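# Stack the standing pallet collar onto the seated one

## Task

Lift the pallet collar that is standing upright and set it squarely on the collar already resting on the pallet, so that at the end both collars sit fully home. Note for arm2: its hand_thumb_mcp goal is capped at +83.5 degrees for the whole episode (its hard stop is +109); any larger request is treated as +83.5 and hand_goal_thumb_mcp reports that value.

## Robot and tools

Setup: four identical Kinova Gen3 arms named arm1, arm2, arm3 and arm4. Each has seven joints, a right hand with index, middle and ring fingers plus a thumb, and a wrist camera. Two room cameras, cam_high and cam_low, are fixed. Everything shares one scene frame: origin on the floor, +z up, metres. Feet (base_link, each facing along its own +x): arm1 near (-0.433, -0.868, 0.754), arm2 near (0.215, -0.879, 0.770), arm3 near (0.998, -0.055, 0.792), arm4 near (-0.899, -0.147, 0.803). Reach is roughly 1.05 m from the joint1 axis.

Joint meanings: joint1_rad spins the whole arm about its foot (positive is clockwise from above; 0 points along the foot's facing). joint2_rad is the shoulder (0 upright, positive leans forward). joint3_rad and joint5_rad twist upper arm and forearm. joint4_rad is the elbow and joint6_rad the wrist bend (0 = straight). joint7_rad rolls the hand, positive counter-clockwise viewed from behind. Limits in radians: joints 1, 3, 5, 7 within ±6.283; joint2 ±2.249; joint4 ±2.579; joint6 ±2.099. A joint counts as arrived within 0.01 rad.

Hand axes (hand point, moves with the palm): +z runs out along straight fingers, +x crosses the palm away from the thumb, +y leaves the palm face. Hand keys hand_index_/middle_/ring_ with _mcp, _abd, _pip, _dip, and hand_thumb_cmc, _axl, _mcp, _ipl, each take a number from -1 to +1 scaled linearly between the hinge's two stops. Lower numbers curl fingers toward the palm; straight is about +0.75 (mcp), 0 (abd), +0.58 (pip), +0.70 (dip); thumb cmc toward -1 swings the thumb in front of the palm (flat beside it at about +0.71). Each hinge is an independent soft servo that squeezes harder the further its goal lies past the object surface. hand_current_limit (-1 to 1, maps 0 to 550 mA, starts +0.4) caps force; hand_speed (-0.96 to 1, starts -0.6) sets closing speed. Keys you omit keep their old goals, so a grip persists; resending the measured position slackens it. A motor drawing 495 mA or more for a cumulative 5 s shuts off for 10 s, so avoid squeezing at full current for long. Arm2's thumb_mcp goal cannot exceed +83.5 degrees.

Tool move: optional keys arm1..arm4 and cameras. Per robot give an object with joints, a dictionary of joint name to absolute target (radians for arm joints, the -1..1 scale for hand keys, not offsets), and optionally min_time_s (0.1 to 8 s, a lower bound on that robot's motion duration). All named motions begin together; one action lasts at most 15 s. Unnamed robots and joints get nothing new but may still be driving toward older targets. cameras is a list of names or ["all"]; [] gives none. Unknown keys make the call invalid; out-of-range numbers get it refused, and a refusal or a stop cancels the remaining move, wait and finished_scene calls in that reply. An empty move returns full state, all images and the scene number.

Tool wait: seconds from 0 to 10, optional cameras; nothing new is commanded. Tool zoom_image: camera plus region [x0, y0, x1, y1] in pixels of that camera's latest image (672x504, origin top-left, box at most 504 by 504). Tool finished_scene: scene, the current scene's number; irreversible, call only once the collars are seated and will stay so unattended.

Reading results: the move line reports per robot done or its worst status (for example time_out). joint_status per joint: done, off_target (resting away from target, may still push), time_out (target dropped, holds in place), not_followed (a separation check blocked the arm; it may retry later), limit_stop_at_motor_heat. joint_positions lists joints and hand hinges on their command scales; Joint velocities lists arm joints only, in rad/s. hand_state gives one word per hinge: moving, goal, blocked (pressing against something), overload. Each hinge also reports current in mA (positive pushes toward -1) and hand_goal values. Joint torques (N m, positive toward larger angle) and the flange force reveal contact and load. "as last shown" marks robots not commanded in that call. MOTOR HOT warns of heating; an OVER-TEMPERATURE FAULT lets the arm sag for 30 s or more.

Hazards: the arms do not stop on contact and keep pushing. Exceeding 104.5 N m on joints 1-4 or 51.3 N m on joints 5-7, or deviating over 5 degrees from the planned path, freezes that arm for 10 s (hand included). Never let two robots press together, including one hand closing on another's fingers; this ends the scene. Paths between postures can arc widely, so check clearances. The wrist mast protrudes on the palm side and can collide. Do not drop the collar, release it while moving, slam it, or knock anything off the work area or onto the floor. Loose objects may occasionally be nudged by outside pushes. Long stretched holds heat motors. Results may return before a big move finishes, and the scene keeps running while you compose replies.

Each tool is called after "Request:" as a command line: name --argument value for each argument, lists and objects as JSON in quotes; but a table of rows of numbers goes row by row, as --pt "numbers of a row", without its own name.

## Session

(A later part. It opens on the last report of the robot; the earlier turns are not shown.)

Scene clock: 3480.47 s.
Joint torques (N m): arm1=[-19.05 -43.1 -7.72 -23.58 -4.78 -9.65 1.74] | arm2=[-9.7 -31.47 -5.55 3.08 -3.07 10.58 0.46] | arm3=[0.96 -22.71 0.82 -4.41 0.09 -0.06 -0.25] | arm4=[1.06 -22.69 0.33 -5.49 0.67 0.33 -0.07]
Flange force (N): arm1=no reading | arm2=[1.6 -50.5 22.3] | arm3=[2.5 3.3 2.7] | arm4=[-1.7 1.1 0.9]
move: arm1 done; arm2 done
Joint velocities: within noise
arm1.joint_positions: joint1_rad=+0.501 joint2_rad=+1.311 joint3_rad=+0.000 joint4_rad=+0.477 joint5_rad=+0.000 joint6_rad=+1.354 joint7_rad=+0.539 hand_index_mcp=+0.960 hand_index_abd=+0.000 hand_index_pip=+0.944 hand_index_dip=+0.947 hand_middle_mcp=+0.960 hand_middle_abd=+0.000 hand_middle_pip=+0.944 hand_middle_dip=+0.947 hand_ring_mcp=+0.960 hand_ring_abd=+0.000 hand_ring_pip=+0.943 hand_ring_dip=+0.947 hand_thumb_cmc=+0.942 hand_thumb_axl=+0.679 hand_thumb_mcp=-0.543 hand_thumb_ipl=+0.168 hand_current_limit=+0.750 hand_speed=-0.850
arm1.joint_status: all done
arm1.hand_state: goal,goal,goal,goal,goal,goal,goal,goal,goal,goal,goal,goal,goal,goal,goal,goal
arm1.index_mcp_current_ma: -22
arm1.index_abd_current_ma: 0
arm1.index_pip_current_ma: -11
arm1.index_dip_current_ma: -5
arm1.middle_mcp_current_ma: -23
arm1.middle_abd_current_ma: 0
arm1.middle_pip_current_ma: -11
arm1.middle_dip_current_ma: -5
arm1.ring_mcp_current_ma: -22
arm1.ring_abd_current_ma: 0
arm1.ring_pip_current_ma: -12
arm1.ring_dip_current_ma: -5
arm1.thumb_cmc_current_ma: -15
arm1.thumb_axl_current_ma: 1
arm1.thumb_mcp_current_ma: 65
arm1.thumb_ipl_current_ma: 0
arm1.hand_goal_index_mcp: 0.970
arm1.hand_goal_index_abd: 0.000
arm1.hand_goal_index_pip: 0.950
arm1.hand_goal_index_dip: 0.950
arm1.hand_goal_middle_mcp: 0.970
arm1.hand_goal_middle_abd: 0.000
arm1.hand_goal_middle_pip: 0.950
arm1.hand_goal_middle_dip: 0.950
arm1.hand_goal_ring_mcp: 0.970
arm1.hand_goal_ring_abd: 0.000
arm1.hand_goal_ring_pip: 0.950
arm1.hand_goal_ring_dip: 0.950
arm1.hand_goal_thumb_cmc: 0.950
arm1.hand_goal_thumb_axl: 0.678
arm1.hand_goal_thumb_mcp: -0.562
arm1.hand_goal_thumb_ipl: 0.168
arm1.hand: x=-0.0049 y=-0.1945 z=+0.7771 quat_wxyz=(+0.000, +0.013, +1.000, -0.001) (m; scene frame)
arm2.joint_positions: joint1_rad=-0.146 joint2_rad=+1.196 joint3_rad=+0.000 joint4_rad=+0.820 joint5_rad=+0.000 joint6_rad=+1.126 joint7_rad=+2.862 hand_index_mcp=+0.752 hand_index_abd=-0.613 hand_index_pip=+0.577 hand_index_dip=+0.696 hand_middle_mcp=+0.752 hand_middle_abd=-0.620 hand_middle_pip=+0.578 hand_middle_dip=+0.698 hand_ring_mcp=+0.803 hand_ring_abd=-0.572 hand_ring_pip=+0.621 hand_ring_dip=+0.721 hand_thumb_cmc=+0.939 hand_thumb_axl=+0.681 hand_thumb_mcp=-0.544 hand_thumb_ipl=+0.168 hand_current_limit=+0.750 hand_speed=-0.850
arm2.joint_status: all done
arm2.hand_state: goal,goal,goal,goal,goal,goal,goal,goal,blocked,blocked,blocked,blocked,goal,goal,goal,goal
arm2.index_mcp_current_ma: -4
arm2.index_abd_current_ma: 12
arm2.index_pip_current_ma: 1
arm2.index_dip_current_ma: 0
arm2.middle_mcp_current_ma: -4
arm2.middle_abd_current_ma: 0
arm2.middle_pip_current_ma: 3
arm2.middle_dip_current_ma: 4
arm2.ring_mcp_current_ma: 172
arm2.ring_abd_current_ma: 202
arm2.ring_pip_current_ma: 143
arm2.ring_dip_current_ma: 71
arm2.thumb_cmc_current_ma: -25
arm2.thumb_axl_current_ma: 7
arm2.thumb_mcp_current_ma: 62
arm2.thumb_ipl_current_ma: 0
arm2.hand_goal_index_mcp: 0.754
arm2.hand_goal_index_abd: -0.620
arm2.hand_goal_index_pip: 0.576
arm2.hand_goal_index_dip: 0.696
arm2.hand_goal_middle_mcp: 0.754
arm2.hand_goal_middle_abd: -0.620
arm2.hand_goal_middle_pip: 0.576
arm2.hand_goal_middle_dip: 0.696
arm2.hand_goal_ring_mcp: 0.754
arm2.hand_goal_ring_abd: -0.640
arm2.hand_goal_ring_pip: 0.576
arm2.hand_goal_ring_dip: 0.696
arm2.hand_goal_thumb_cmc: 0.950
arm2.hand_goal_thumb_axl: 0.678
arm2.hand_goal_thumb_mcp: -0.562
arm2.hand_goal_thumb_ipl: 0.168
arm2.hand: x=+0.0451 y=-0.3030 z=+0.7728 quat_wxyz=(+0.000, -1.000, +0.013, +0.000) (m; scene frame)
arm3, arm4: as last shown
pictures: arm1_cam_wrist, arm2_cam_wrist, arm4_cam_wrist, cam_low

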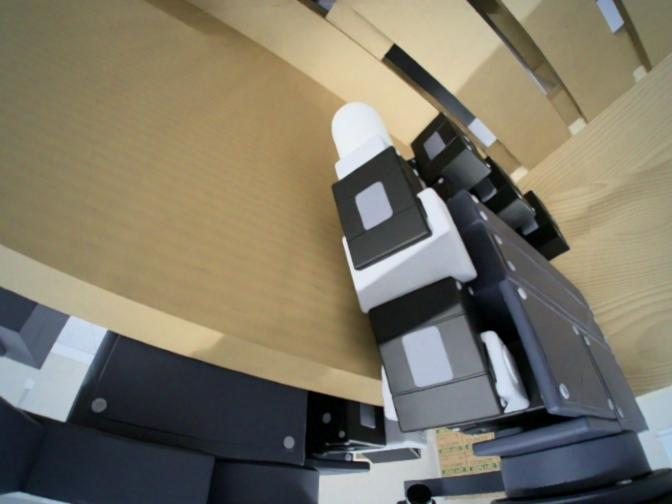

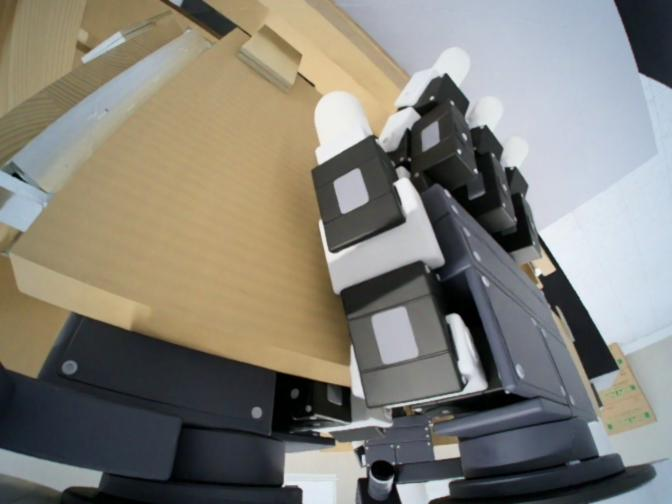

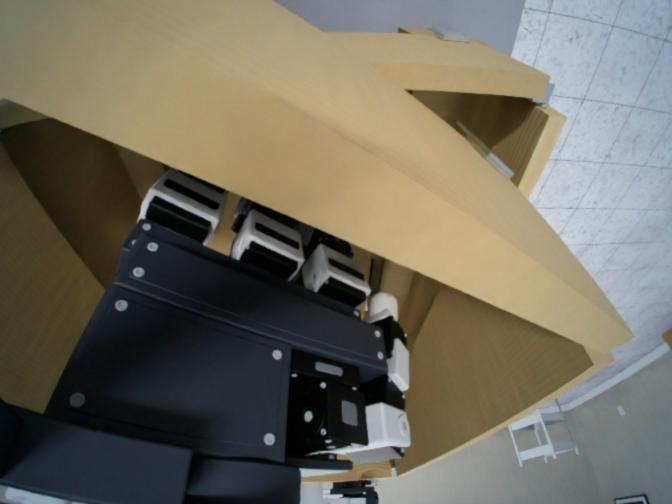

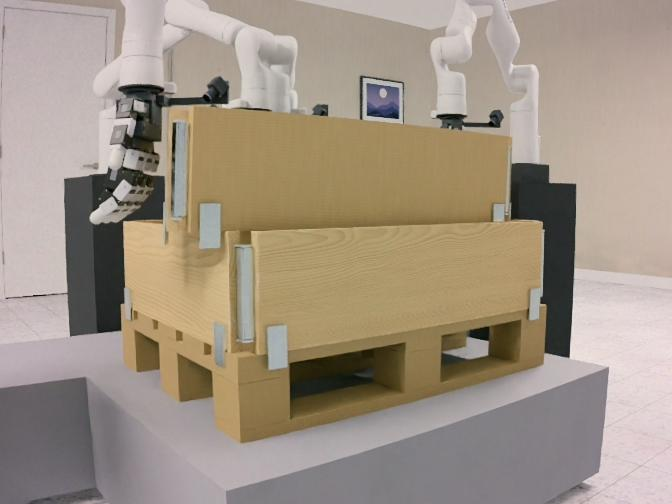

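Request:
move --arm1 '{"joints": {"joint1_rad": 0.57792, "joint2_rad": 1.31841, "joint4_rad": 0.45289, "joint6_rad": 1.37029, "joint7_rad": 0.61542}, "min_time_s": 5}' --arm2 '{"joints": {"joint1_rad": -0.08935, "joint2_rad": 1.09375, "joint4_rad": 1.05777, "joint6_rad": 0.99007, "joint7_rad": 2.91885}, "min_time_s": 5}' --arm4 '{"joints": {"joint1_rad": -0.55332, "joint2_rad": 1.11247, "joint4_rad": 1.19623, "joint6_rad": 0.83289, "joint7_rad": 2.15955}, "min_time_s": 5}' --cameras '["cam_low", "arm2_cam_wrist", "cam_high"]'

Scene clock: 3567.60 s.
Joint torques (N m): arm1=[-16.85 -43.07 -6.29 -21.39 -4.02 -7.54 1.49] | arm2=[-5.37 -26.54 -2.83 4.89 -0.77 9.62 1.11] | arm3=[0.99 -22.74 0.84 -4.45 0.15 0.01 -0.21] | arm4=[0.97 -23.36 0.38 -5.87 0.63 0.31 -0.11]
Flange force (N): arm1=no reading | arm2=[-0.6 -40.3 16.7] | arm3=[2.5 2.9 2.8] | arm4=[-1.5 0.8 0.9]
move: arm1 done; arm2 done; arm4 done
Joint velocities: within noise
arm1.joint_positions: joint1_rad=+0.578 joint2_rad=+1.318 joint3_rad=+0.000 joint4_rad=+0.453 joint5_rad=+0.000 joint6_rad=+1.370 joint7_rad=+0.615 hand_index_mcp=+0.960 hand_index_abd=+0.000 hand_index_pip=+0.944 hand_index_dip=+0.947 hand_middle_mcp=+0.960 hand_middle_abd=+0.000 hand_middle_pip=+0.944 hand_middle_dip=+0.947 hand_ring_mcp=+0.960 hand_ring_abd=+0.000 hand_ring_pip=+0.943 hand_ring_dip=+0.947 hand_thumb_cmc=+0.942 hand_thumb_axl=+0.679 hand_thumb_mcp=-0.543 hand_thumb_ipl=+0.168 hand_current_limit=+0.750 hand_speed=-0.850
arm1.joint_status: all done
arm1.hand_state: goal,goal,goal,goal,goal,goal,goal,goal,goal,goal,goal,goal,goal,goal,goal,goal
arm1.index_mcp_current_ma: -22
arm1.index_abd_current_ma: 0
arm1.index_pip_current_ma: -11
arm1.index_dip_current_ma: -5
arm1.middle_mcp_current_ma: -23
arm1.middle_abd_current_ma: 0
arm1.middle_pip_current_ma: -11
arm1.middle_dip_current_ma: -5
arm1.ring_mcp_current_ma: -22
arm1.ring_abd_current_ma: 0
arm1.ring_pip_current_ma: -12
arm1.ring_dip_current_ma: -5
arm1.thumb_cmc_current_ma: -15
arm1.thumb_axl_current_ma: 1
arm1.thumb_mcp_current_ma: 65
arm1.thumb_ipl_current_ma: 0
arm1.hand_goal_index_mcp: 0.970
arm1.hand_goal_index_abd: 0.000
arm1.hand_goal_index_pip: 0.950
arm1.hand_goal_index_dip: 0.950
arm1.hand_goal_middle_mcp: 0.970
arm1.hand_goal_middle_abd: 0.000
arm1.hand_goal_middle_pip: 0.950
arm1.hand_goal_middle_dip: 0.950
arm1.hand_goal_ring_mcp: 0.970
arm1.hand_goal_ring_abd: 0.000
arm1.hand_goal_ring_pip: 0.950
arm1.hand_goal_ring_dip: 0.950
arm1.hand_goal_thumb_cmc: 0.950
arm1.hand_goal_thumb_axl: 0.678
arm1.hand_goal_thumb_mcp: -0.562
arm1.hand_goal_thumb_ipl: 0.168
arm1.hand: x=+0.0401 y=-0.2255 z=+0.7793 quat_wxyz=(+0.000, +0.013, +1.000, -0.001) (m; scene frame)
arm2.joint_positions: joint1_rad=-0.089 joint2_rad=+1.094 joint3_rad=+0.000 joint4_rad=+1.058 joint5_rad=+0.000 joint6_rad=+0.990 joint7_rad=+2.919 hand_index_mcp=+0.752 hand_index_abd=-0.613 hand_index_pip=+0.577 hand_index_dip=+0.696 hand_middle_mcp=+0.752 hand_middle_abd=-0.620 hand_middle_pip=+0.578 hand_middle_dip=+0.698 hand_ring_mcp=+0.803 hand_ring_abd=-0.551 hand_ring_pip=+0.621 hand_ring_dip=+0.720 hand_thumb_cmc=+0.940 hand_thumb_axl=+0.678 hand_thumb_mcp=-0.544 hand_thumb_ipl=+0.168 hand_current_limit=+0.750 hand_speed=-0.850
arm2.joint_status: all done
arm2.hand_state: goal,goal,goal,goal,goal,goal,goal,goal,blocked,blocked,blocked,blocked,goal,goal,goal,goal
arm2.index_mcp_current_ma: -4
arm2.index_abd_current_ma: 12
arm2.index_pip_current_ma: 1
arm2.index_dip_current_ma: 0
arm2.middle_mcp_current_ma: -4
arm2.middle_abd_current_ma: 0
arm2.middle_pip_current_ma: 3
arm2.middle_dip_current_ma: 4
arm2.ring_mcp_current_ma: 171
arm2.ring_abd_current_ma: 280
arm2.ring_pip_current_ma: 142
arm2.ring_dip_current_ma: 68
arm2.thumb_cmc_current_ma: -24
arm2.thumb_axl_current_ma: 0
arm2.thumb_mcp_current_ma: 62
arm2.thumb_ipl_current_ma: 0
arm2.hand_goal_index_mcp: 0.754
arm2.hand_goal_index_abd: -0.620
arm2.hand_goal_index_pip: 0.576
arm2.hand_goal_index_dip: 0.696
arm2.hand_goal_middle_mcp: 0.754
arm2.hand_goal_middle_abd: -0.620
arm2.hand_goal_middle_pip: 0.576
arm2.hand_goal_middle_dip: 0.696
arm2.hand_goal_ring_mcp: 0.754
arm2.hand_goal_ring_abd: -0.640
arm2.hand_goal_ring_pip: 0.576
arm2.hand_goal_ring_dip: 0.696
arm2.hand_goal_thumb_cmc: 0.950
arm2.hand_goal_thumb_axl: 0.678
arm2.hand_goal_thumb_mcp: -0.562
arm2.hand_goal_thumb_ipl: 0.168
arm2.hand: x=+0.0901 y=-0.3338 z=+0.7747 quat_wxyz=(+0.000, -1.000, +0.013, +0.000) (m; scene frame)
arm3: as last shown
arm4.joint_positions: joint1_rad=-0.553 joint2_rad=+1.112 joint3_rad=+0.000 joint4_rad=+1.196 joint5_rad=+0.000 joint6_rad=+0.833 joint7_rad=+2.160 hand_index_mcp=+0.959 hand_index_abd=+0.000 hand_index_pip=+0.942 hand_index_dip=+0.947 hand_middle_mcp=+0.959 hand_middle_abd=+0.003 hand_middle_pip=+0.942 hand_middle_dip=+0.947 hand_ring_mcp=+0.965 hand_ring_abd=+0.003 hand_ring_pip=+0.944 hand_ring_dip=+0.947 hand_thumb_cmc=+0.943 hand_thumb_axl=+0.679 hand_thumb_mcp=-0.541 hand_thumb_ipl=+0.168 hand_current_limit=+0.750 hand_speed=-0.850
arm4.joint_status: all done
arm4.hand_state: goal,goal,goal,goal,goal,goal,goal,goal,goal,goal,goal,goal,goal,goal,blocked,goal
arm4.index_mcp_current_ma: -5
arm4.index_abd_current_ma: 0
arm4.index_pip_current_ma: -3
arm4.index_dip_current_ma: -1
arm4.middle_mcp_current_ma: -5
arm4.middle_abd_current_ma: 1
arm4.middle_pip_current_ma: -3
arm4.middle_dip_current_ma: -1
arm4.ring_mcp_current_ma: -1
arm4.ring_abd_current_ma: 0
arm4.ring_pip_current_ma: -2
arm4.ring_dip_current_ma: -1
arm4.thumb_cmc_current_ma: -2
arm4.thumb_axl_current_ma: 0
arm4.thumb_mcp_current_ma: 22
arm4.thumb_ipl_current_ma: 0
arm4.hand_goal_index_mcp: 0.970
arm4.hand_goal_index_abd: 0.000
arm4.hand_goal_index_pip: 0.950
arm4.hand_goal_index_dip: 0.950
arm4.hand_goal_middle_mcp: 0.970
arm4.hand_goal_middle_abd: 0.000
arm4.hand_goal_middle_pip: 0.950
arm4.hand_goal_middle_dip: 0.950
arm4.hand_goal_ring_mcp: 0.970
arm4.hand_goal_ring_abd: 0.000
arm4.hand_goal_ring_pip: 0.950
arm4.hand_goal_ring_dip: 0.950
arm4.hand_goal_thumb_cmc: 0.950
arm4.hand_goal_thumb_axl: 0.678
arm4.hand_goal_thumb_mcp: -0.562
arm4.hand_goal_thumb_ipl: 0.168
arm4.hand: x=-0.3649 y=+0.0911 z=+0.7653 quat_wxyz=(+0.004, -0.438, +0.899, -0.001) (m; scene frame)
pictures: arm2_cam_wrist, cam_high, cam_low

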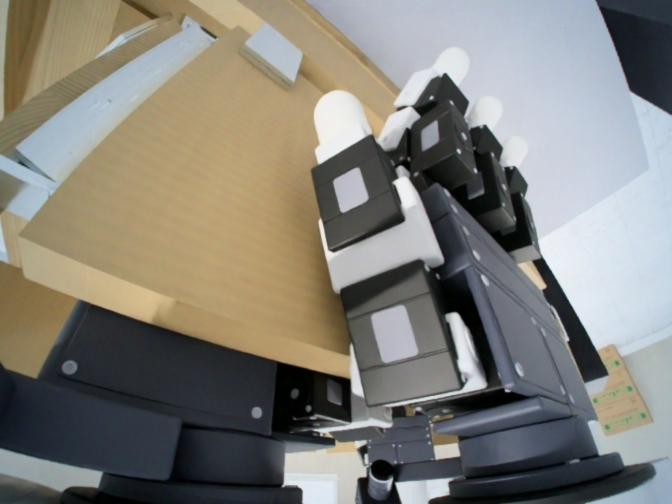

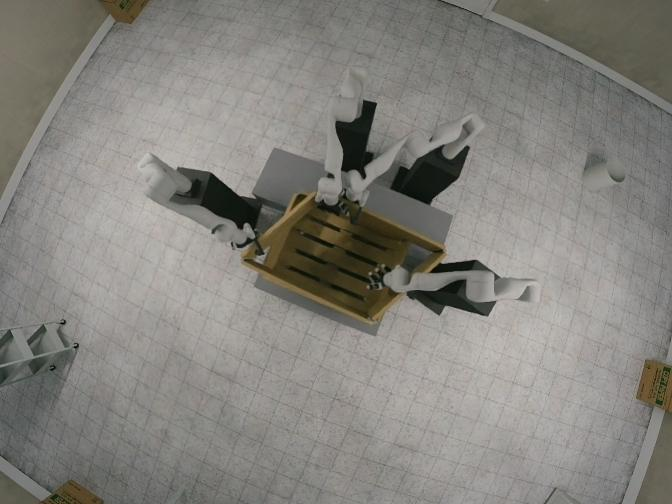

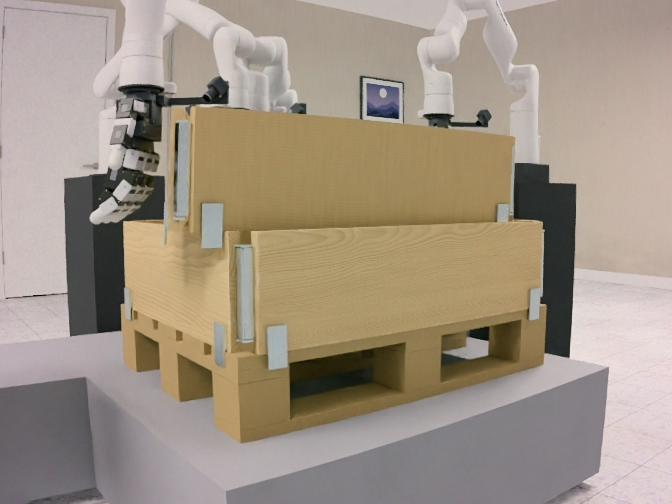

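Request:
move --arm1 '{"joints": {"joint1_rad": 0.66412, "joint2_rad": 1.40546, "joint4_rad": 0.24439, "joint6_rad": 1.49174, "joint7_rad": 0.70162}, "min_time_s": 5}' --arm2 '{"joints": {"joint1_rad": -0.00929, "joint2_rad": 1.01223, "joint4_rad": 1.24931, "joint6_rad": 0.88005, "joint7_rad": 2.99891}, "min_time_s": 5}' --cameras '["cam_low", "arm2_cam_wrist", "cam_high", "arm4_cam_wrist", "arm3_cam_wrist"]'

Scene clock: 3595.83 s.
Joint torques (N m): arm1=[-18.83 -44.27 -5.75 -20.51 -4.92 -7.06 1.57] | arm2=[-3.45 -22.59 -1.27 8.77 0.49 10.7 1.2] | arm3=[0.98 -22.78 0.84 -4.42 0.13 -0.02 -0.18] | arm4=[0.97 -23.4 0.22 -5.83 0.67 0.29 -0.14]
Flange force (N): arm1=no reading | arm2=[-0.4 -41.7 15.1] | arm3=[2.6 3.1 2.9] | arm4=[-1.8 0.6 0.9]
move: arm1 done; arm2 done
Joint velocities: within noise
arm1.joint_positions: joint1_rad=+0.664 joint2_rad=+1.405 joint3_rad=+0.000 joint4_rad=+0.244 joint5_rad=+0.000 joint6_rad=+1.492 joint7_rad=+0.702 hand_index_mcp=+0.960 hand_index_abd=+0.000 hand_index_pip=+0.944 hand_index_dip=+0.947 hand_middle_mcp=+0.960 hand_middle_abd=+0.000 hand_middle_pip=+0.944 hand_middle_dip=+0.947 hand_ring_mcp=+0.960 hand_ring_abd=+0.000 hand_ring_pip=+0.943 hand_ring_dip=+0.947 hand_thumb_cmc=+0.942 hand_thumb_axl=+0.679 hand_thumb_mcp=-0.543 hand_thumb_ipl=+0.168 hand_current_limit=+0.750 hand_speed=-0.850
arm1.joint_status: all done
arm1.hand_state: goal,goal,goal,goal,goal,goal,goal,goal,goal,goal,goal,goal,goal,goal,goal,goal
arm1.index_mcp_current_ma: -22
arm1.index_abd_current_ma: 0
arm1.index_pip_current_ma: -11
arm1.index_dip_current_ma: -5
arm1.middle_mcp_current_ma: -23
arm1.middle_abd_current_ma: 0
arm1.middle_pip_current_ma: -11
arm1.middle_dip_current_ma: -5
arm1.ring_mcp_current_ma: -22
arm1.ring_abd_current_ma: 0
arm1.ring_pip_current_ma: -12
arm1.ring_dip_current_ma: -5
arm1.thumb_cmc_current_ma: -15
arm1.thumb_axl_current_ma: 1
arm1.thumb_mcp_current_ma: 65
arm1.thumb_ipl_current_ma: 0
arm1.hand_goal_index_mcp: 0.970
arm1.hand_goal_index_abd: 0.000
arm1.hand_goal_index_pip: 0.950
arm1.hand_goal_index_dip: 0.950
arm1.hand_goal_middle_mcp: 0.970
arm1.hand_goal_middle_abd: 0.000
arm1.hand_goal_middle_pip: 0.950
arm1.hand_goal_middle_dip: 0.950
arm1.hand_goal_ring_mcp: 0.970
arm1.hand_goal_ring_abd: 0.000
arm1.hand_goal_ring_pip: 0.950
arm1.hand_goal_ring_dip: 0.950
arm1.hand_goal_thumb_cmc: 0.950
arm1.hand_goal_thumb_axl: 0.678
arm1.hand_goal_thumb_mcp: -0.562
arm1.hand_goal_thumb_ipl: 0.168
arm1.hand: x=+0.0951 y=-0.2565 z=+0.7813 quat_wxyz=(+0.000, +0.013, +1.000, -0.001) (m; scene frame)
arm2.joint_positions: joint1_rad=-0.009 joint2_rad=+1.012 joint3_rad=+0.000 joint4_rad=+1.249 joint5_rad=+0.000 joint6_rad=+0.880 joint7_rad=+2.999 hand_index_mcp=+0.752 hand_index_abd=-0.613 hand_index_pip=+0.577 hand_index_dip=+0.696 hand_middle_mcp=+0.752 hand_middle_abd=-0.604 hand_middle_pip=+0.578 hand_middle_dip=+0.698 hand_ring_mcp=+0.803 hand_ring_abd=-0.519 hand_ring_pip=+0.621 hand_ring_dip=+0.720 hand_thumb_cmc=+0.940 hand_thumb_axl=+0.678 hand_thumb_mcp=-0.544 hand_thumb_ipl=+0.168 hand_current_limit=+0.750 hand_speed=-0.850
arm2.joint_status: all done
arm2.hand_state: goal,goal,goal,goal,goal,goal,goal,goal,blocked,blocked,blocked,blocked,goal,goal,goal,goal
arm2.index_mcp_current_ma: -4
arm2.index_abd_current_ma: 12
arm2.index_pip_current_ma: 1
arm2.index_dip_current_ma: 0
arm2.middle_mcp_current_ma: -4
arm2.middle_abd_current_ma: 34
arm2.middle_pip_current_ma: 3
arm2.middle_dip_current_ma: 4
arm2.ring_mcp_current_ma: 171
arm2.ring_abd_current_ma: 410
arm2.ring_pip_current_ma: 142
arm2.ring_dip_current_ma: 68
arm2.thumb_cmc_current_ma: -24
arm2.thumb_axl_current_ma: 0
arm2.thumb_mcp_current_ma: 62
arm2.thumb_ipl_current_ma: 0
arm2.hand_goal_index_mcp: 0.754
arm2.hand_goal_index_abd: -0.620
arm2.hand_goal_index_pip: 0.576
arm2.hand_goal_index_dip: 0.696
arm2.hand_goal_middle_mcp: 0.754
arm2.hand_goal_middle_abd: -0.620
arm2.hand_goal_middle_pip: 0.576
arm2.hand_goal_middle_dip: 0.696
arm2.hand_goal_ring_mcp: 0.754
arm2.hand_goal_ring_abd: -0.640
arm2.hand_goal_ring_pip: 0.576
arm2.hand_goal_ring_dip: 0.696
arm2.hand_goal_thumb_cmc: 0.950
arm2.hand_goal_thumb_axl: 0.678
arm2.hand_goal_thumb_mcp: -0.562
arm2.hand_goal_thumb_ipl: 0.168
arm2.hand: x=+0.1451 y=-0.3650 z=+0.7767 quat_wxyz=(+0.000, -1.000, +0.013, +0.000) (m; scene frame)
arm3, arm4: as last shown
pictures: arm2_cam_wrist, arm3_cam_wrist, arm4_cam_wrist, cam_high, cam_low

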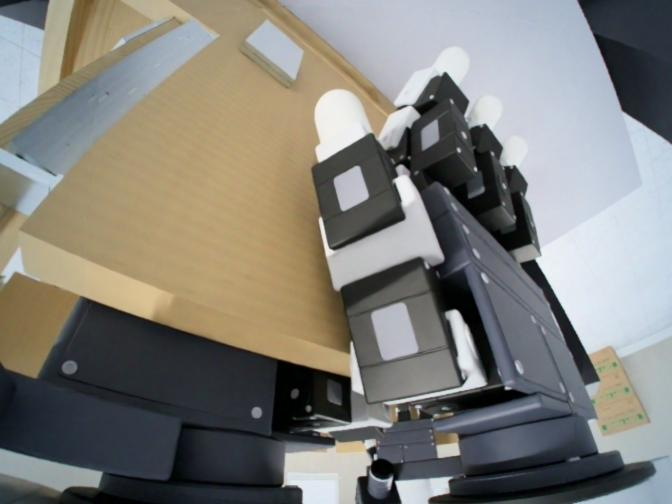

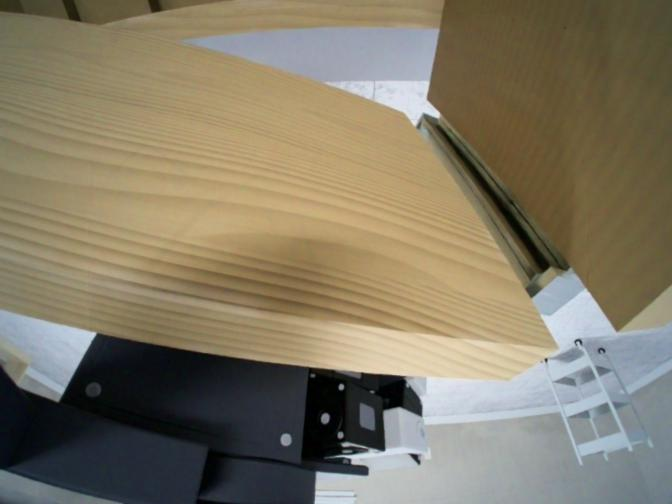

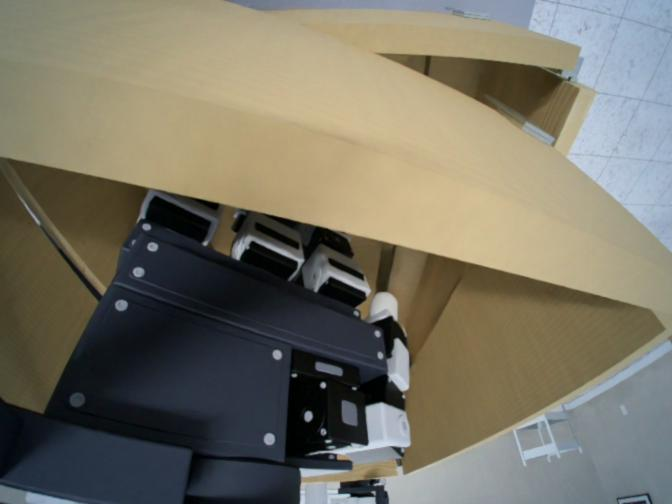

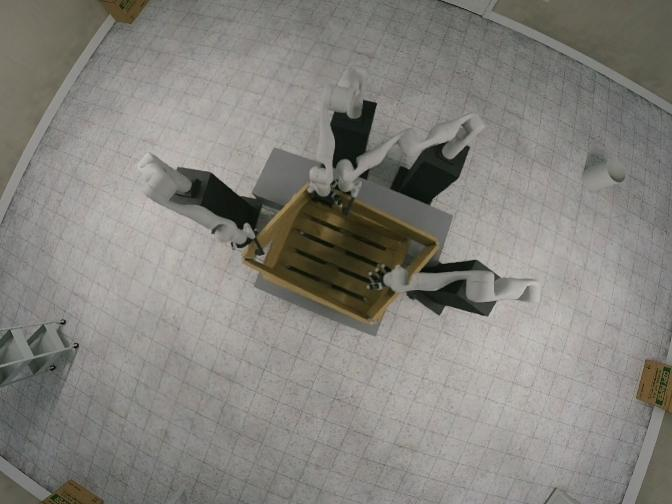

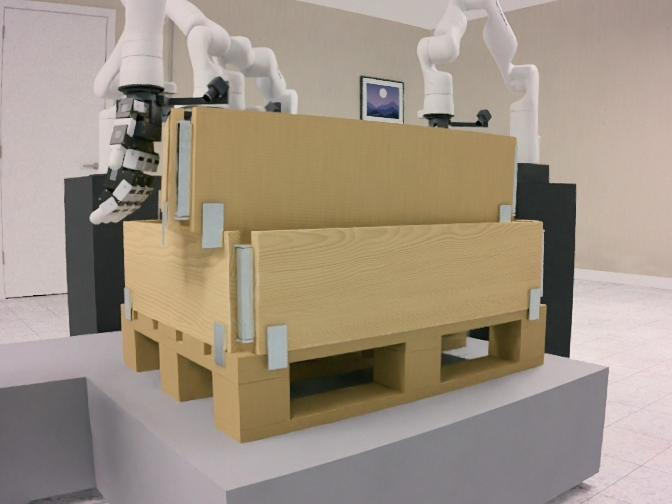

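Request:
zoom_image --camera "arm2_cam_wrist" --region '[130, 0, 430, 140]'

Request:
zoom_image --camera "cam_high" --region '[220, 160, 480, 350]'

Request:
zoom_image --camera "arm2_cam_wrist" --region '[0, 0, 220, 300]'

Scaled by 1.680 from the camera's 672x504 image, which has a finer 960x720 frame.

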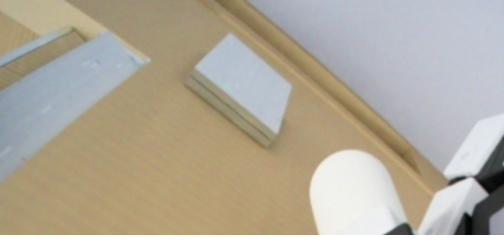

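Scaled by 1.938 from the camera's 672x504 image, which has a finer 960x720 frame.

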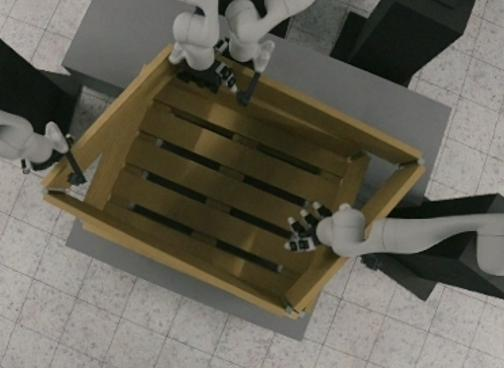

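Scaled by 1.680 from the camera's 672x504 image, which has a finer 960x720 frame.

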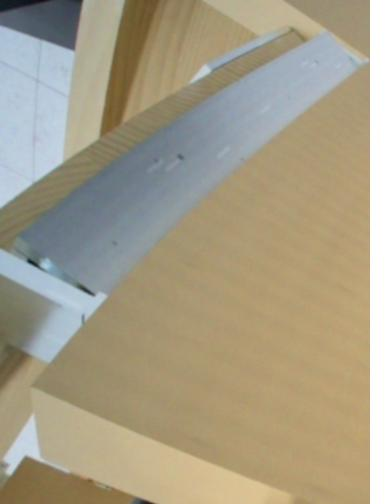

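Request:
zoom_image --camera "arm2_cam_wrist" --region '[230, 0, 410, 120]'

Scaled by 2.800 from the camera's 672x504 image, which has a finer 960x720 frame.

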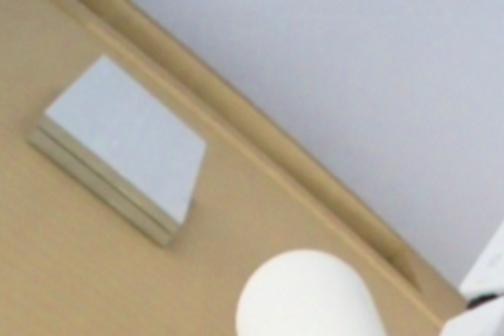

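Request:
move --arm1 '{"joints": {"joint1_rad": 0.66779, "joint2_rad": 1.38005, "joint4_rad": 0.30338, "joint6_rad": 1.45816, "joint7_rad": 0.70529}, "min_time_s": 1.5}' --arm2 '{"joints": {"joint1_rad": -0.01008, "joint2_rad": 1.00461, "joint4_rad": 1.26826, "joint6_rad": 0.86872, "joint7_rad": 2.99812, "hand_ring_abd": -0.5, "hand_middle_abd": -0.57}, "min_time_s": 1.5}'

Request:
move --arm1 '{"joints": {"joint2_rad": 1.40046, "joint4_rad": 0.32022, "joint6_rad": 1.42091}, "min_time_s": 3}' --arm2 '{"joints": {"joint2_rad": 1.0374, "joint4_rad": 1.27028, "joint6_rad": 0.83391}, "min_time_s": 3}' --cameras '["cam_low", "arm2_cam_wrist"]'

Scene clock: 3741.37 s.
Joint torques (N m): arm1=[-19.12 -44.61 -6.28 -20.86 -4.92 -7 1.57] | arm2=[-5.08 -22.94 -3.4 8.42 -0.41 10.16 1.65] | arm3=[1.01 -22.67 0.91 -4.48 0.11 -0.06 -0.22] | arm4=[0.97 -23.44 0.33 -5.83 0.66 0.31 -0.05]
Flange force (N): arm1=no reading | arm2=[1.6 -42.0 15.1] | arm3=[2.5 2.9 2.6] | arm4=[-1.8 0.7 1.0]
move: arm1 done; arm2 done
Joint velocities: within noise
arm1.joint_positions: joint1_rad=+0.668 joint2_rad=+1.380 joint3_rad=+0.000 joint4_rad=+0.303 joint5_rad=+0.000 joint6_rad=+1.458 joint7_rad=+0.705 hand_index_mcp=+0.960 hand_index_abd=+0.000 hand_index_pip=+0.944 hand_index_dip=+0.947 hand_middle_mcp=+0.960 hand_middle_abd=+0.000 hand_middle_pip=+0.944 hand_middle_dip=+0.947 hand_ring_mcp=+0.960 hand_ring_abd=+0.000 hand_ring_pip=+0.943 hand_ring_dip=+0.947 hand_thumb_cmc=+0.942 hand_thumb_axl=+0.679 hand_thumb_mcp=-0.543 hand_thumb_ipl=+0.168 hand_current_limit=+0.750 hand_speed=-0.850
arm1.joint_status: all done
arm1.hand_state: goal,goal,goal,goal,goal,goal,goal,goal,goal,goal,goal,goal,goal,goal,goal,goal
arm1.index_mcp_current_ma: -22
arm1.index_abd_current_ma: 0
arm1.index_pip_current_ma: -11
arm1.index_dip_current_ma: -5
arm1.middle_mcp_current_ma: -23
arm1.middle_abd_current_ma: 0
arm1.middle_pip_current_ma: -11
arm1.middle_dip_current_ma: -5
arm1.ring_mcp_current_ma: -22
arm1.ring_abd_current_ma: 0
arm1.ring_pip_current_ma: -12
arm1.ring_dip_current_ma: -5
arm1.thumb_cmc_current_ma: -15
arm1.thumb_axl_current_ma: 1
arm1.thumb_mcp_current_ma: 65
arm1.thumb_ipl_current_ma: 0
arm1.hand_goal_index_mcp: 0.970
arm1.hand_goal_index_abd: 0.000
arm1.hand_goal_index_pip: 0.950
arm1.hand_goal_index_dip: 0.950
arm1.hand_goal_middle_mcp: 0.970
arm1.hand_goal_middle_abd: 0.000
arm1.hand_goal_middle_pip: 0.950
arm1.hand_goal_middle_dip: 0.950
arm1.hand_goal_ring_mcp: 0.970
arm1.hand_goal_ring_abd: 0.000
arm1.hand_goal_ring_pip: 0.950
arm1.hand_goal_ring_dip: 0.950
arm1.hand_goal_thumb_cmc: 0.950
arm1.hand_goal_thumb_axl: 0.678
arm1.hand_goal_thumb_mcp: -0.562
arm1.hand_goal_thumb_ipl: 0.168
arm1.hand: x=+0.0951 y=-0.2605 z=+0.7814 quat_wxyz=(+0.000, +0.013, +1.000, -0.001) (m; scene frame)
arm2.joint_positions: joint1_rad=-0.010 joint2_rad=+1.005 joint3_rad=+0.000 joint4_rad=+1.268 joint5_rad=+0.000 joint6_rad=+0.869 joint7_rad=+2.998 hand_index_mcp=+0.752 hand_index_abd=-0.613 hand_index_pip=+0.577 hand_index_dip=+0.696 hand_middle_mcp=+0.752 hand_middle_abd=-0.570 hand_middle_pip=+0.578 hand_middle_dip=+0.698 hand_ring_mcp=+0.791 hand_ring_abd=-0.483 hand_ring_pip=+0.610 hand_ring_dip=+0.714 hand_thumb_cmc=+0.940 hand_thumb_axl=+0.678 hand_thumb_mcp=-0.544 hand_thumb_ipl=+0.168 hand_current_limit=+0.750 hand_speed=-0.850
arm2.joint_status: all done
arm2.hand_state: goal,goal,goal,goal,goal,goal,goal,goal,blocked,goal,blocked,goal,goal,goal,goal,goal
arm2.index_mcp_current_ma: -4
arm2.index_abd_current_ma: 12
arm2.index_pip_current_ma: 1
arm2.index_dip_current_ma: 0
arm2.middle_mcp_current_ma: -4
arm2.middle_abd_current_ma: 0
arm2.middle_pip_current_ma: 3
arm2.middle_dip_current_ma: 4
arm2.ring_mcp_current_ma: 123
arm2.ring_abd_current_ma: 37
arm2.ring_pip_current_ma: 101
arm2.ring_dip_current_ma: 48
arm2.thumb_cmc_current_ma: -24
arm2.thumb_axl_current_ma: 0
arm2.thumb_mcp_current_ma: 62
arm2.thumb_ipl_current_ma: 0
arm2.hand_goal_index_mcp: 0.754
arm2.hand_goal_index_abd: -0.620
arm2.hand_goal_index_pip: 0.576
arm2.hand_goal_index_dip: 0.696
arm2.hand_goal_middle_mcp: 0.754
arm2.hand_goal_middle_abd: -0.570
arm2.hand_goal_middle_pip: 0.576
arm2.hand_goal_middle_dip: 0.696
arm2.hand_goal_ring_mcp: 0.754
arm2.hand_goal_ring_abd: -0.500
arm2.hand_goal_ring_pip: 0.576
arm2.hand_goal_ring_dip: 0.696
arm2.hand_goal_thumb_cmc: 0.950
arm2.hand_goal_thumb_axl: 0.678
arm2.hand_goal_thumb_mcp: -0.562
arm2.hand_goal_thumb_ipl: 0.168
arm2.hand: x=+0.1451 y=-0.3690 z=+0.7767 quat_wxyz=(+0.000, -1.000, +0.013, +0.000) (m; scene frame)
arm3, arm4: as last shown
pictures: none

Scene clock: 3744.67 s.
Joint torques (N m): arm1=[-22.28 -20.59 -8.95 -11.65 -6.57 -7.76 2.03] | arm2=[-4.53 -8.75 -1.89 9.69 0.64 6.62 1.11] | arm3=[0.96 -22.7 0.9 -4.47 0.08 -0.04 -0.23] | arm4=[1.01 -23.39 0.24 -5.85 0.66 0.3 -0.08]
Flange force (N): arm1=no reading | arm2=[2.7 -30.3 -13.5] | arm3=[2.4 3.0 2.7] | arm4=[-1.8 0.8 0.9]
move: arm1 done; arm2 done
Joint velocities: within noise
arm1.joint_positions: joint1_rad=+0.668 joint2_rad=+1.400 joint3_rad=+0.000 joint4_rad=+0.320 joint5_rad=+0.000 joint6_rad=+1.421 joint7_rad=+0.705 hand_index_mcp=+0.960 hand_index_abd=+0.000 hand_index_pip=+0.944 hand_index_dip=+0.947 hand_middle_mcp=+0.960 hand_middle_abd=+0.000 hand_middle_pip=+0.944 hand_middle_dip=+0.947 hand_ring_mcp=+0.960 hand_ring_abd=+0.000 hand_ring_pip=+0.943 hand_ring_dip=+0.947 hand_thumb_cmc=+0.942 hand_thumb_axl=+0.679 hand_thumb_mcp=-0.543 hand_thumb_ipl=+0.168 hand_current_limit=+0.750 hand_speed=-0.850
arm1.joint_status: all done
arm1.hand_state: goal,goal,goal,goal,goal,goal,goal,goal,goal,goal,goal,goal,goal,goal,goal,goal
arm1.index_mcp_current_ma: -22
arm1.index_abd_current_ma: 0
arm1.index_pip_current_ma: -11
arm1.index_dip_current_ma: -5
arm1.middle_mcp_current_ma: -23
arm1.middle_abd_current_ma: 0
arm1.middle_pip_current_ma: -11
arm1.middle_dip_current_ma: -5
arm1.ring_mcp_current_ma: -22
arm1.ring_abd_current_ma: 0
arm1.ring_pip_current_ma: -12
arm1.ring_dip_current_ma: -5
arm1.thumb_cmc_current_ma: -15
arm1.thumb_axl_current_ma: 1
arm1.thumb_mcp_current_ma: 65
arm1.thumb_ipl_current_ma: 0
arm1.hand_goal_index_mcp: 0.970
arm1.hand_goal_index_abd: 0.000
arm1.hand_goal_index_pip: 0.950
arm1.hand_goal_index_dip: 0.950
arm1.hand_goal_middle_mcp: 0.970
arm1.hand_goal_middle_abd: 0.000
arm1.hand_goal_middle_pip: 0.950
arm1.hand_goal_middle_dip: 0.950
arm1.hand_goal_ring_mcp: 0.970
arm1.hand_goal_ring_abd: 0.000
arm1.hand_goal_ring_pip: 0.950
arm1.hand_goal_ring_dip: 0.950
arm1.hand_goal_thumb_cmc: 0.950
arm1.hand_goal_thumb_axl: 0.678
arm1.hand_goal_thumb_mcp: -0.562
arm1.hand_goal_thumb_ipl: 0.168
arm1.hand: x=+0.0951 y=-0.2606 z=+0.7613 quat_wxyz=(+0.000, +0.013, +1.000, -0.001) (m; scene frame)
arm2.joint_positions: joint1_rad=-0.010 joint2_rad=+1.037 joint3_rad=+0.000 joint4_rad=+1.270 joint5_rad=+0.000 joint6_rad=+0.834 joint7_rad=+2.998 hand_index_mcp=+0.752 hand_index_abd=-0.613 hand_index_pip=+0.577 hand_index_dip=+0.696 hand_middle_mcp=+0.752 hand_middle_abd=-0.570 hand_middle_pip=+0.578 hand_middle_dip=+0.698 hand_ring_mcp=+0.762 hand_ring_abd=-0.484 hand_ring_pip=+0.583 hand_ring_dip=+0.699 hand_thumb_cmc=+0.954 hand_thumb_axl=+0.666 hand_thumb_mcp=-0.544 hand_thumb_ipl=+0.168 hand_current_limit=+0.750 hand_speed=-0.850
arm2.joint_status: all done
arm2.hand_state: goal,goal,goal,goal,goal,goal,goal,goal,goal,goal,goal,goal,goal,goal,goal,goal
arm2.index_mcp_current_ma: -4
arm2.index_abd_current_ma: 12
arm2.index_pip_current_ma: 1
arm2.index_dip_current_ma: 0
arm2.middle_mcp_current_ma: -4
arm2.middle_abd_current_ma: 0
arm2.middle_pip_current_ma: 3
arm2.middle_dip_current_ma: 4
arm2.ring_mcp_current_ma: 18
arm2.ring_abd_current_ma: 34
arm2.ring_pip_current_ma: 15
arm2.ring_dip_current_ma: 6
arm2.thumb_cmc_current_ma: 7
arm2.thumb_axl_current_ma: -38
arm2.thumb_mcp_current_ma: 66
arm2.thumb_ipl_current_ma: 0
arm2.hand_goal_index_mcp: 0.754
arm2.hand_goal_index_abd: -0.620
arm2.hand_goal_index_pip: 0.576
arm2.hand_goal_index_dip: 0.696
arm2.hand_goal_middle_mcp: 0.754
arm2.hand_goal_middle_abd: -0.570
arm2.hand_goal_middle_pip: 0.576
arm2.hand_goal_middle_dip: 0.696
arm2.hand_goal_ring_mcp: 0.754
arm2.hand_goal_ring_abd: -0.500
arm2.hand_goal_ring_pip: 0.576
arm2.hand_goal_ring_dip: 0.696
arm2.hand_goal_thumb_cmc: 0.950
arm2.hand_goal_thumb_axl: 0.678
arm2.hand_goal_thumb_mcp: -0.562
arm2.hand_goal_thumb_ipl: 0.168
arm2.hand: x=+0.1451 y=-0.3690 z=+0.7567 quat_wxyz=(+0.000, -1.000, +0.013, +0.000) (m; scene frame)
arm3, arm4: as last shown
pictures: arm2_cam_wrist, cam_low

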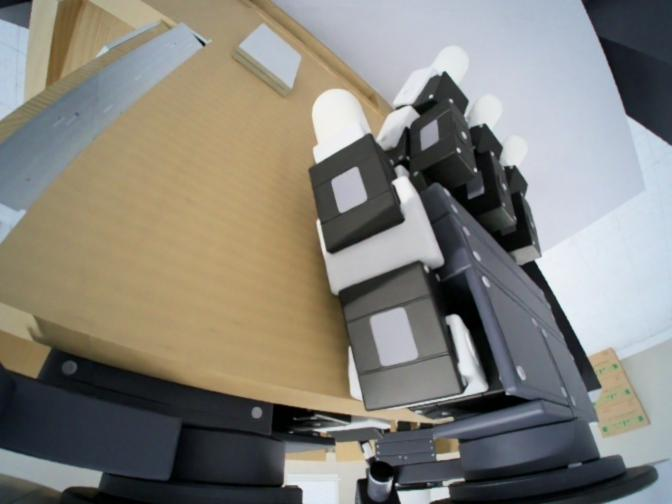

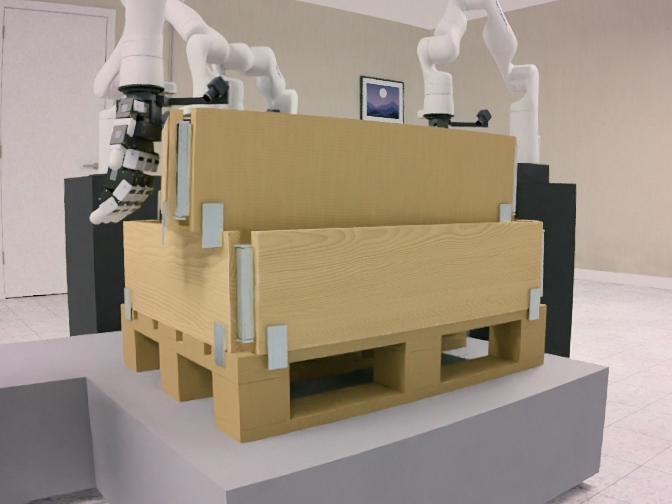

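Request:
zoom_image --camera "arm2_cam_wrist" --region '[220, 0, 400, 120]'

Scaled by 2.800 from the camera's 672x504 image, which has a finer 960x720 frame.

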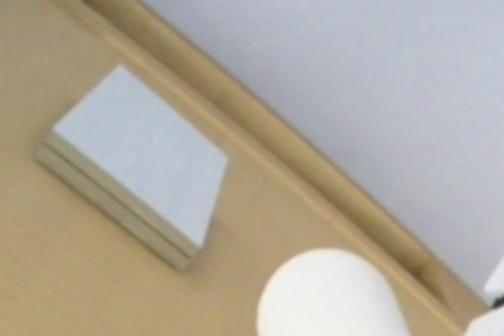

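Request:
zoom_image --camera "arm2_cam_wrist" --region '[170, 0, 350, 180]'

Request:
zoom_image --camera "arm2_cam_wrist" --region '[30, 0, 240, 160]'

Scaled by 2.800 from the camera's 672x504 image, which has a finer 960x720 frame.

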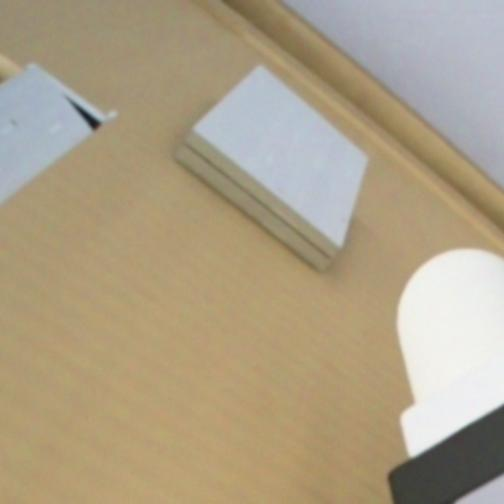

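Scaled by 2.400 from the camera's 672x504 image, which has a finer 960x720 frame.

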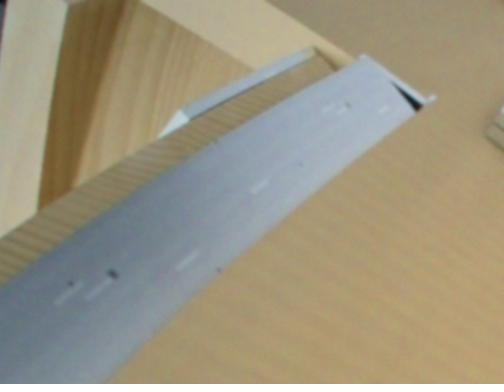

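Request:
move --arm1 '{"joints": {"joint2_rad": 1.38575, "joint4_rad": 0.3096, "joint6_rad": 1.44624}, "min_time_s": 2.5}' --arm2 '{"joints": {"joint2_rad": 1.0143, "joint4_rad": 1.26922, "joint6_rad": 0.85807, "hand_index_mcp": 0.8, "hand_middle_mcp": 0.8, "hand_ring_mcp": 0.8}, "min_time_s": 2.5}'

Request:
move --arm1 '{"joints": {"joint1_rad": 0.63286, "joint2_rad": 1.36935, "joint4_rad": 0.34757, "joint6_rad": 1.42467, "joint7_rad": 0.67036}, "min_time_s": 3}' --arm2 '{"joints": {"joint1_rad": -0.03953, "joint2_rad": 1.04802, "joint4_rad": 1.18544, "joint6_rad": 0.90813, "joint7_rad": 2.96867}, "min_time_s": 3}' --cameras '["arm2_cam_wrist"]'

Scene clock: 3979.60 s.
Joint torques (N m): arm1=[-23.29 -42.36 -8.28 -20.22 -6.29 -7.32 1.9] | arm2=[-4.51 -25.87 -3.18 8.61 -0.14 10.57 2.06] | arm3=[0.92 -22.64 0.95 -4.42 0.1 -0.02 -0.19] | arm4=[0.97 -23.39 0.29 -5.83 0.66 0.31 -0.05]
Flange force (N): arm1=no reading | arm2=[-0.6 -46.5 20.9] | arm3=[2.4 3.1 2.6] | arm4=[-1.8 0.7 0.9]
move: arm1 done; arm2 done
Joint velocities: within noise
arm1.joint_positions: joint1_rad=+0.668 joint2_rad=+1.386 joint3_rad=+0.000 joint4_rad=+0.310 joint5_rad=+0.000 joint6_rad=+1.446 joint7_rad=+0.705 hand_index_mcp=+0.960 hand_index_abd=+0.000 hand_index_pip=+0.944 hand_index_dip=+0.947 hand_middle_mcp=+0.960 hand_middle_abd=+0.000 hand_middle_pip=+0.944 hand_middle_dip=+0.947 hand_ring_mcp=+0.960 hand_ring_abd=+0.000 hand_ring_pip=+0.943 hand_ring_dip=+0.947 hand_thumb_cmc=+0.942 hand_thumb_axl=+0.679 hand_thumb_mcp=-0.543 hand_thumb_ipl=+0.168 hand_current_limit=+0.750 hand_speed=-0.850
arm1.joint_status: all done
arm1.hand_state: goal,goal,goal,goal,goal,goal,goal,goal,goal,goal,goal,goal,goal,goal,goal,goal
arm1.index_mcp_current_ma: -22
arm1.index_abd_current_ma: 0
arm1.index_pip_current_ma: -11
arm1.index_dip_current_ma: -5
arm1.middle_mcp_current_ma: -23
arm1.middle_abd_current_ma: 0
arm1.middle_pip_current_ma: -11
arm1.middle_dip_current_ma: -5
arm1.ring_mcp_current_ma: -22
arm1.ring_abd_current_ma: 0
arm1.ring_pip_current_ma: -12
arm1.ring_dip_current_ma: -5
arm1.thumb_cmc_current_ma: -15
arm1.thumb_axl_current_ma: 1
arm1.thumb_mcp_current_ma: 65
arm1.thumb_ipl_current_ma: 0
arm1.hand_goal_index_mcp: 0.970
arm1.hand_goal_index_abd: 0.000
arm1.hand_goal_index_pip: 0.950
arm1.hand_goal_index_dip: 0.950
arm1.hand_goal_middle_mcp: 0.970
arm1.hand_goal_middle_abd: 0.000
arm1.hand_goal_middle_pip: 0.950
arm1.hand_goal_middle_dip: 0.950
arm1.hand_goal_ring_mcp: 0.970
arm1.hand_goal_ring_abd: 0.000
arm1.hand_goal_ring_pip: 0.950
arm1.hand_goal_ring_dip: 0.950
arm1.hand_goal_thumb_cmc: 0.950
arm1.hand_goal_thumb_axl: 0.678
arm1.hand_goal_thumb_mcp: -0.562
arm1.hand_goal_thumb_ipl: 0.168
arm1.hand: x=+0.0950 y=-0.2605 z=+0.7753 quat_wxyz=(+0.000, +0.013, +1.000, -0.001) (m; scene frame)
arm2.joint_positions: joint1_rad=-0.010 joint2_rad=+1.014 joint3_rad=+0.000 joint4_rad=+1.269 joint5_rad=+0.000 joint6_rad=+0.858 joint7_rad=+2.998 hand_index_mcp=+0.795 hand_index_abd=-0.613 hand_index_pip=+0.577 hand_index_dip=+0.696 hand_middle_mcp=+0.795 hand_middle_abd=-0.570 hand_middle_pip=+0.578 hand_middle_dip=+0.698 hand_ring_mcp=+0.796 hand_ring_abd=-0.493 hand_ring_pip=+0.577 hand_ring_dip=+0.698 hand_thumb_cmc=+0.963 hand_thumb_axl=+0.682 hand_thumb_mcp=-0.538 hand_thumb_ipl=+0.168 hand_current_limit=+0.750 hand_speed=-0.850
arm2.joint_status: all done
arm2.hand_state: goal,goal,goal,goal,goal,goal,goal,goal,goal,goal,goal,goal,goal,goal,blocked,goal
arm2.index_mcp_current_ma: -11
arm2.index_abd_current_ma: 12
arm2.index_pip_current_ma: 1
arm2.index_dip_current_ma: 0
arm2.middle_mcp_current_ma: -10
arm2.middle_abd_current_ma: 0
arm2.middle_pip_current_ma: 3
arm2.middle_dip_current_ma: 4
arm2.ring_mcp_current_ma: -8
arm2.ring_abd_current_ma: 12
arm2.ring_pip_current_ma: 2
arm2.ring_dip_current_ma: 3
arm2.thumb_cmc_current_ma: 33
arm2.thumb_axl_current_ma: 11
arm2.thumb_mcp_current_ma: 90
arm2.thumb_ipl_current_ma: 0
arm2.hand_goal_index_mcp: 0.800
arm2.hand_goal_index_abd: -0.620
arm2.hand_goal_index_pip: 0.576
arm2.hand_goal_index_dip: 0.696
arm2.hand_goal_middle_mcp: 0.800
arm2.hand_goal_middle_abd: -0.570
arm2.hand_goal_middle_pip: 0.576
arm2.hand_goal_middle_dip: 0.696
arm2.hand_goal_ring_mcp: 0.800
arm2.hand_goal_ring_abd: -0.500
arm2.hand_goal_ring_pip: 0.576
arm2.hand_goal_ring_dip: 0.696
arm2.hand_goal_thumb_cmc: 0.950
arm2.hand_goal_thumb_axl: 0.678
arm2.hand_goal_thumb_mcp: -0.562
arm2.hand_goal_thumb_ipl: 0.168
arm2.hand: x=+0.1451 y=-0.3690 z=+0.7707 quat_wxyz=(+0.000, -1.000, +0.013, +0.000) (m; scene frame)
arm3, arm4: as last shown
pictures: none

Scene clock: 3982.90 s.
Joint torques (N m): arm1=[-23.47 -43.58 -8.58 -21.17 -6.25 -7.56 1.92] | arm2=[-3.11 -25.53 -1.8 5.47 -0.12 8.48 1.5] | arm3=[0.97 -22.73 0.8 -4.42 0.09 -0.09 -0.23] | arm4=[0.92 -23.32 0.28 -5.8 0.61 0.31 -0.14]
Flange force (N): arm1=no reading | arm2=[-2.5 -39.2 15.5] | arm3=[2.5 3.3 2.7] | arm4=[-1.7 0.5 0.8]
move: arm1 done; arm2 done
Joint velocities: within noise
arm1.joint_positions: joint1_rad=+0.633 joint2_rad=+1.369 joint3_rad=+0.000 joint4_rad=+0.348 joint5_rad=+0.000 joint6_rad=+1.425 joint7_rad=+0.670 hand_index_mcp=+0.960 hand_index_abd=+0.000 hand_index_pip=+0.944 hand_index_dip=+0.947 hand_middle_mcp=+0.960 hand_middle_abd=+0.000 hand_middle_pip=+0.944 hand_middle_dip=+0.947 hand_ring_mcp=+0.960 hand_ring_abd=+0.000 hand_ring_pip=+0.943 hand_ring_dip=+0.947 hand_thumb_cmc=+0.942 hand_thumb_axl=+0.679 hand_thumb_mcp=-0.543 hand_thumb_ipl=+0.168 hand_current_limit=+0.750 hand_speed=-0.850
arm1.joint_status: all done
arm1.hand_state: goal,goal,goal,goal,goal,goal,goal,goal,goal,goal,goal,goal,goal,goal,goal,goal
arm1.index_mcp_current_ma: -22
arm1.index_abd_current_ma: 0
arm1.index_pip_current_ma: -11
arm1.index_dip_current_ma: -5
arm1.middle_mcp_current_ma: -23
arm1.middle_abd_current_ma: 0
arm1.middle_pip_current_ma: -11
arm1.middle_dip_current_ma: -5
arm1.ring_mcp_current_ma: -22
arm1.ring_abd_current_ma: 0
arm1.ring_pip_current_ma: -12
arm1.ring_dip_current_ma: -5
arm1.thumb_cmc_current_ma: -15
arm1.thumb_axl_current_ma: 1
arm1.thumb_mcp_current_ma: 65
arm1.thumb_ipl_current_ma: 0
arm1.hand_goal_index_mcp: 0.970
arm1.hand_goal_index_abd: 0.000
arm1.hand_goal_index_pip: 0.950
arm1.hand_goal_index_dip: 0.950
arm1.hand_goal_middle_mcp: 0.970
arm1.hand_goal_middle_abd: 0.000
arm1.hand_goal_middle_pip: 0.950
arm1.hand_goal_middle_dip: 0.950
arm1.hand_goal_ring_mcp: 0.970
arm1.hand_goal_ring_abd: 0.000
arm1.hand_goal_ring_pip: 0.950
arm1.hand_goal_ring_dip: 0.950
arm1.hand_goal_thumb_cmc: 0.950
arm1.hand_goal_thumb_axl: 0.678
arm1.hand_goal_thumb_mcp: -0.562
arm1.hand_goal_thumb_ipl: 0.168
arm1.hand: x=+0.0750 y=-0.2450 z=+0.7753 quat_wxyz=(+0.000, +0.013, +1.000, -0.001) (m; scene frame)
arm2.joint_positions: joint1_rad=-0.040 joint2_rad=+1.048 joint3_rad=+0.000 joint4_rad=+1.185 joint5_rad=+0.000 joint6_rad=+0.908 joint7_rad=+2.969 hand_index_mcp=+0.796 hand_index_abd=-0.613 hand_index_pip=+0.577 hand_index_dip=+0.696 hand_middle_mcp=+0.796 hand_middle_abd=-0.570 hand_middle_pip=+0.578 hand_middle_dip=+0.698 hand_ring_mcp=+0.800 hand_ring_abd=-0.493 hand_ring_pip=+0.578 hand_ring_dip=+0.698 hand_thumb_cmc=+0.962 hand_thumb_axl=+0.683 hand_thumb_mcp=-0.538 hand_thumb_ipl=+0.168 hand_current_limit=+0.750 hand_speed=-0.850
arm2.joint_status: all done
arm2.hand_state: goal,goal,goal,goal,goal,goal,goal,goal,goal,goal,goal,goal,goal,goal,blocked,goal
arm2.index_mcp_current_ma: -9
arm2.index_abd_current_ma: 12
arm2.index_pip_current_ma: 1
arm2.index_dip_current_ma: 0
arm2.middle_mcp_current_ma: -9
arm2.middle_abd_current_ma: 0
arm2.middle_pip_current_ma: 3
arm2.middle_dip_current_ma: 4
arm2.ring_mcp_current_ma: 1
arm2.ring_abd_current_ma: 12
arm2.ring_pip_current_ma: 4
arm2.ring_dip_current_ma: 3
arm2.thumb_cmc_current_ma: 31
arm2.thumb_axl_current_ma: 11
arm2.thumb_mcp_current_ma: 90
arm2.thumb_ipl_current_ma: 0
arm2.hand_goal_index_mcp: 0.800
arm2.hand_goal_index_abd: -0.620
arm2.hand_goal_index_pip: 0.576
arm2.hand_goal_index_dip: 0.696
arm2.hand_goal_middle_mcp: 0.800
arm2.hand_goal_middle_abd: -0.570
arm2.hand_goal_middle_pip: 0.576
arm2.hand_goal_middle_dip: 0.696
arm2.hand_goal_ring_mcp: 0.800
arm2.hand_goal_ring_abd: -0.500
arm2.hand_goal_ring_pip: 0.576
arm2.hand_goal_ring_dip: 0.696
arm2.hand_goal_thumb_cmc: 0.950
arm2.hand_goal_thumb_axl: 0.678
arm2.hand_goal_thumb_mcp: -0.562
arm2.hand_goal_thumb_ipl: 0.168
arm2.hand: x=+0.1251 y=-0.3535 z=+0.7707 quat_wxyz=(+0.000, -1.000, +0.013, +0.000) (m; scene frame)
arm3, arm4: as last shown
pictures: arm2_cam_wrist

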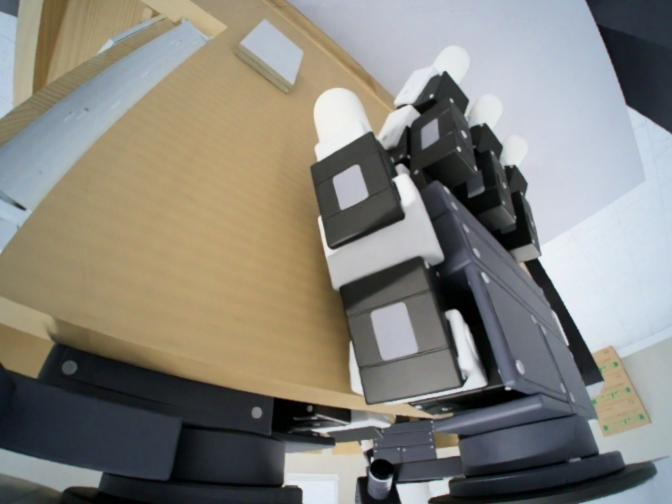

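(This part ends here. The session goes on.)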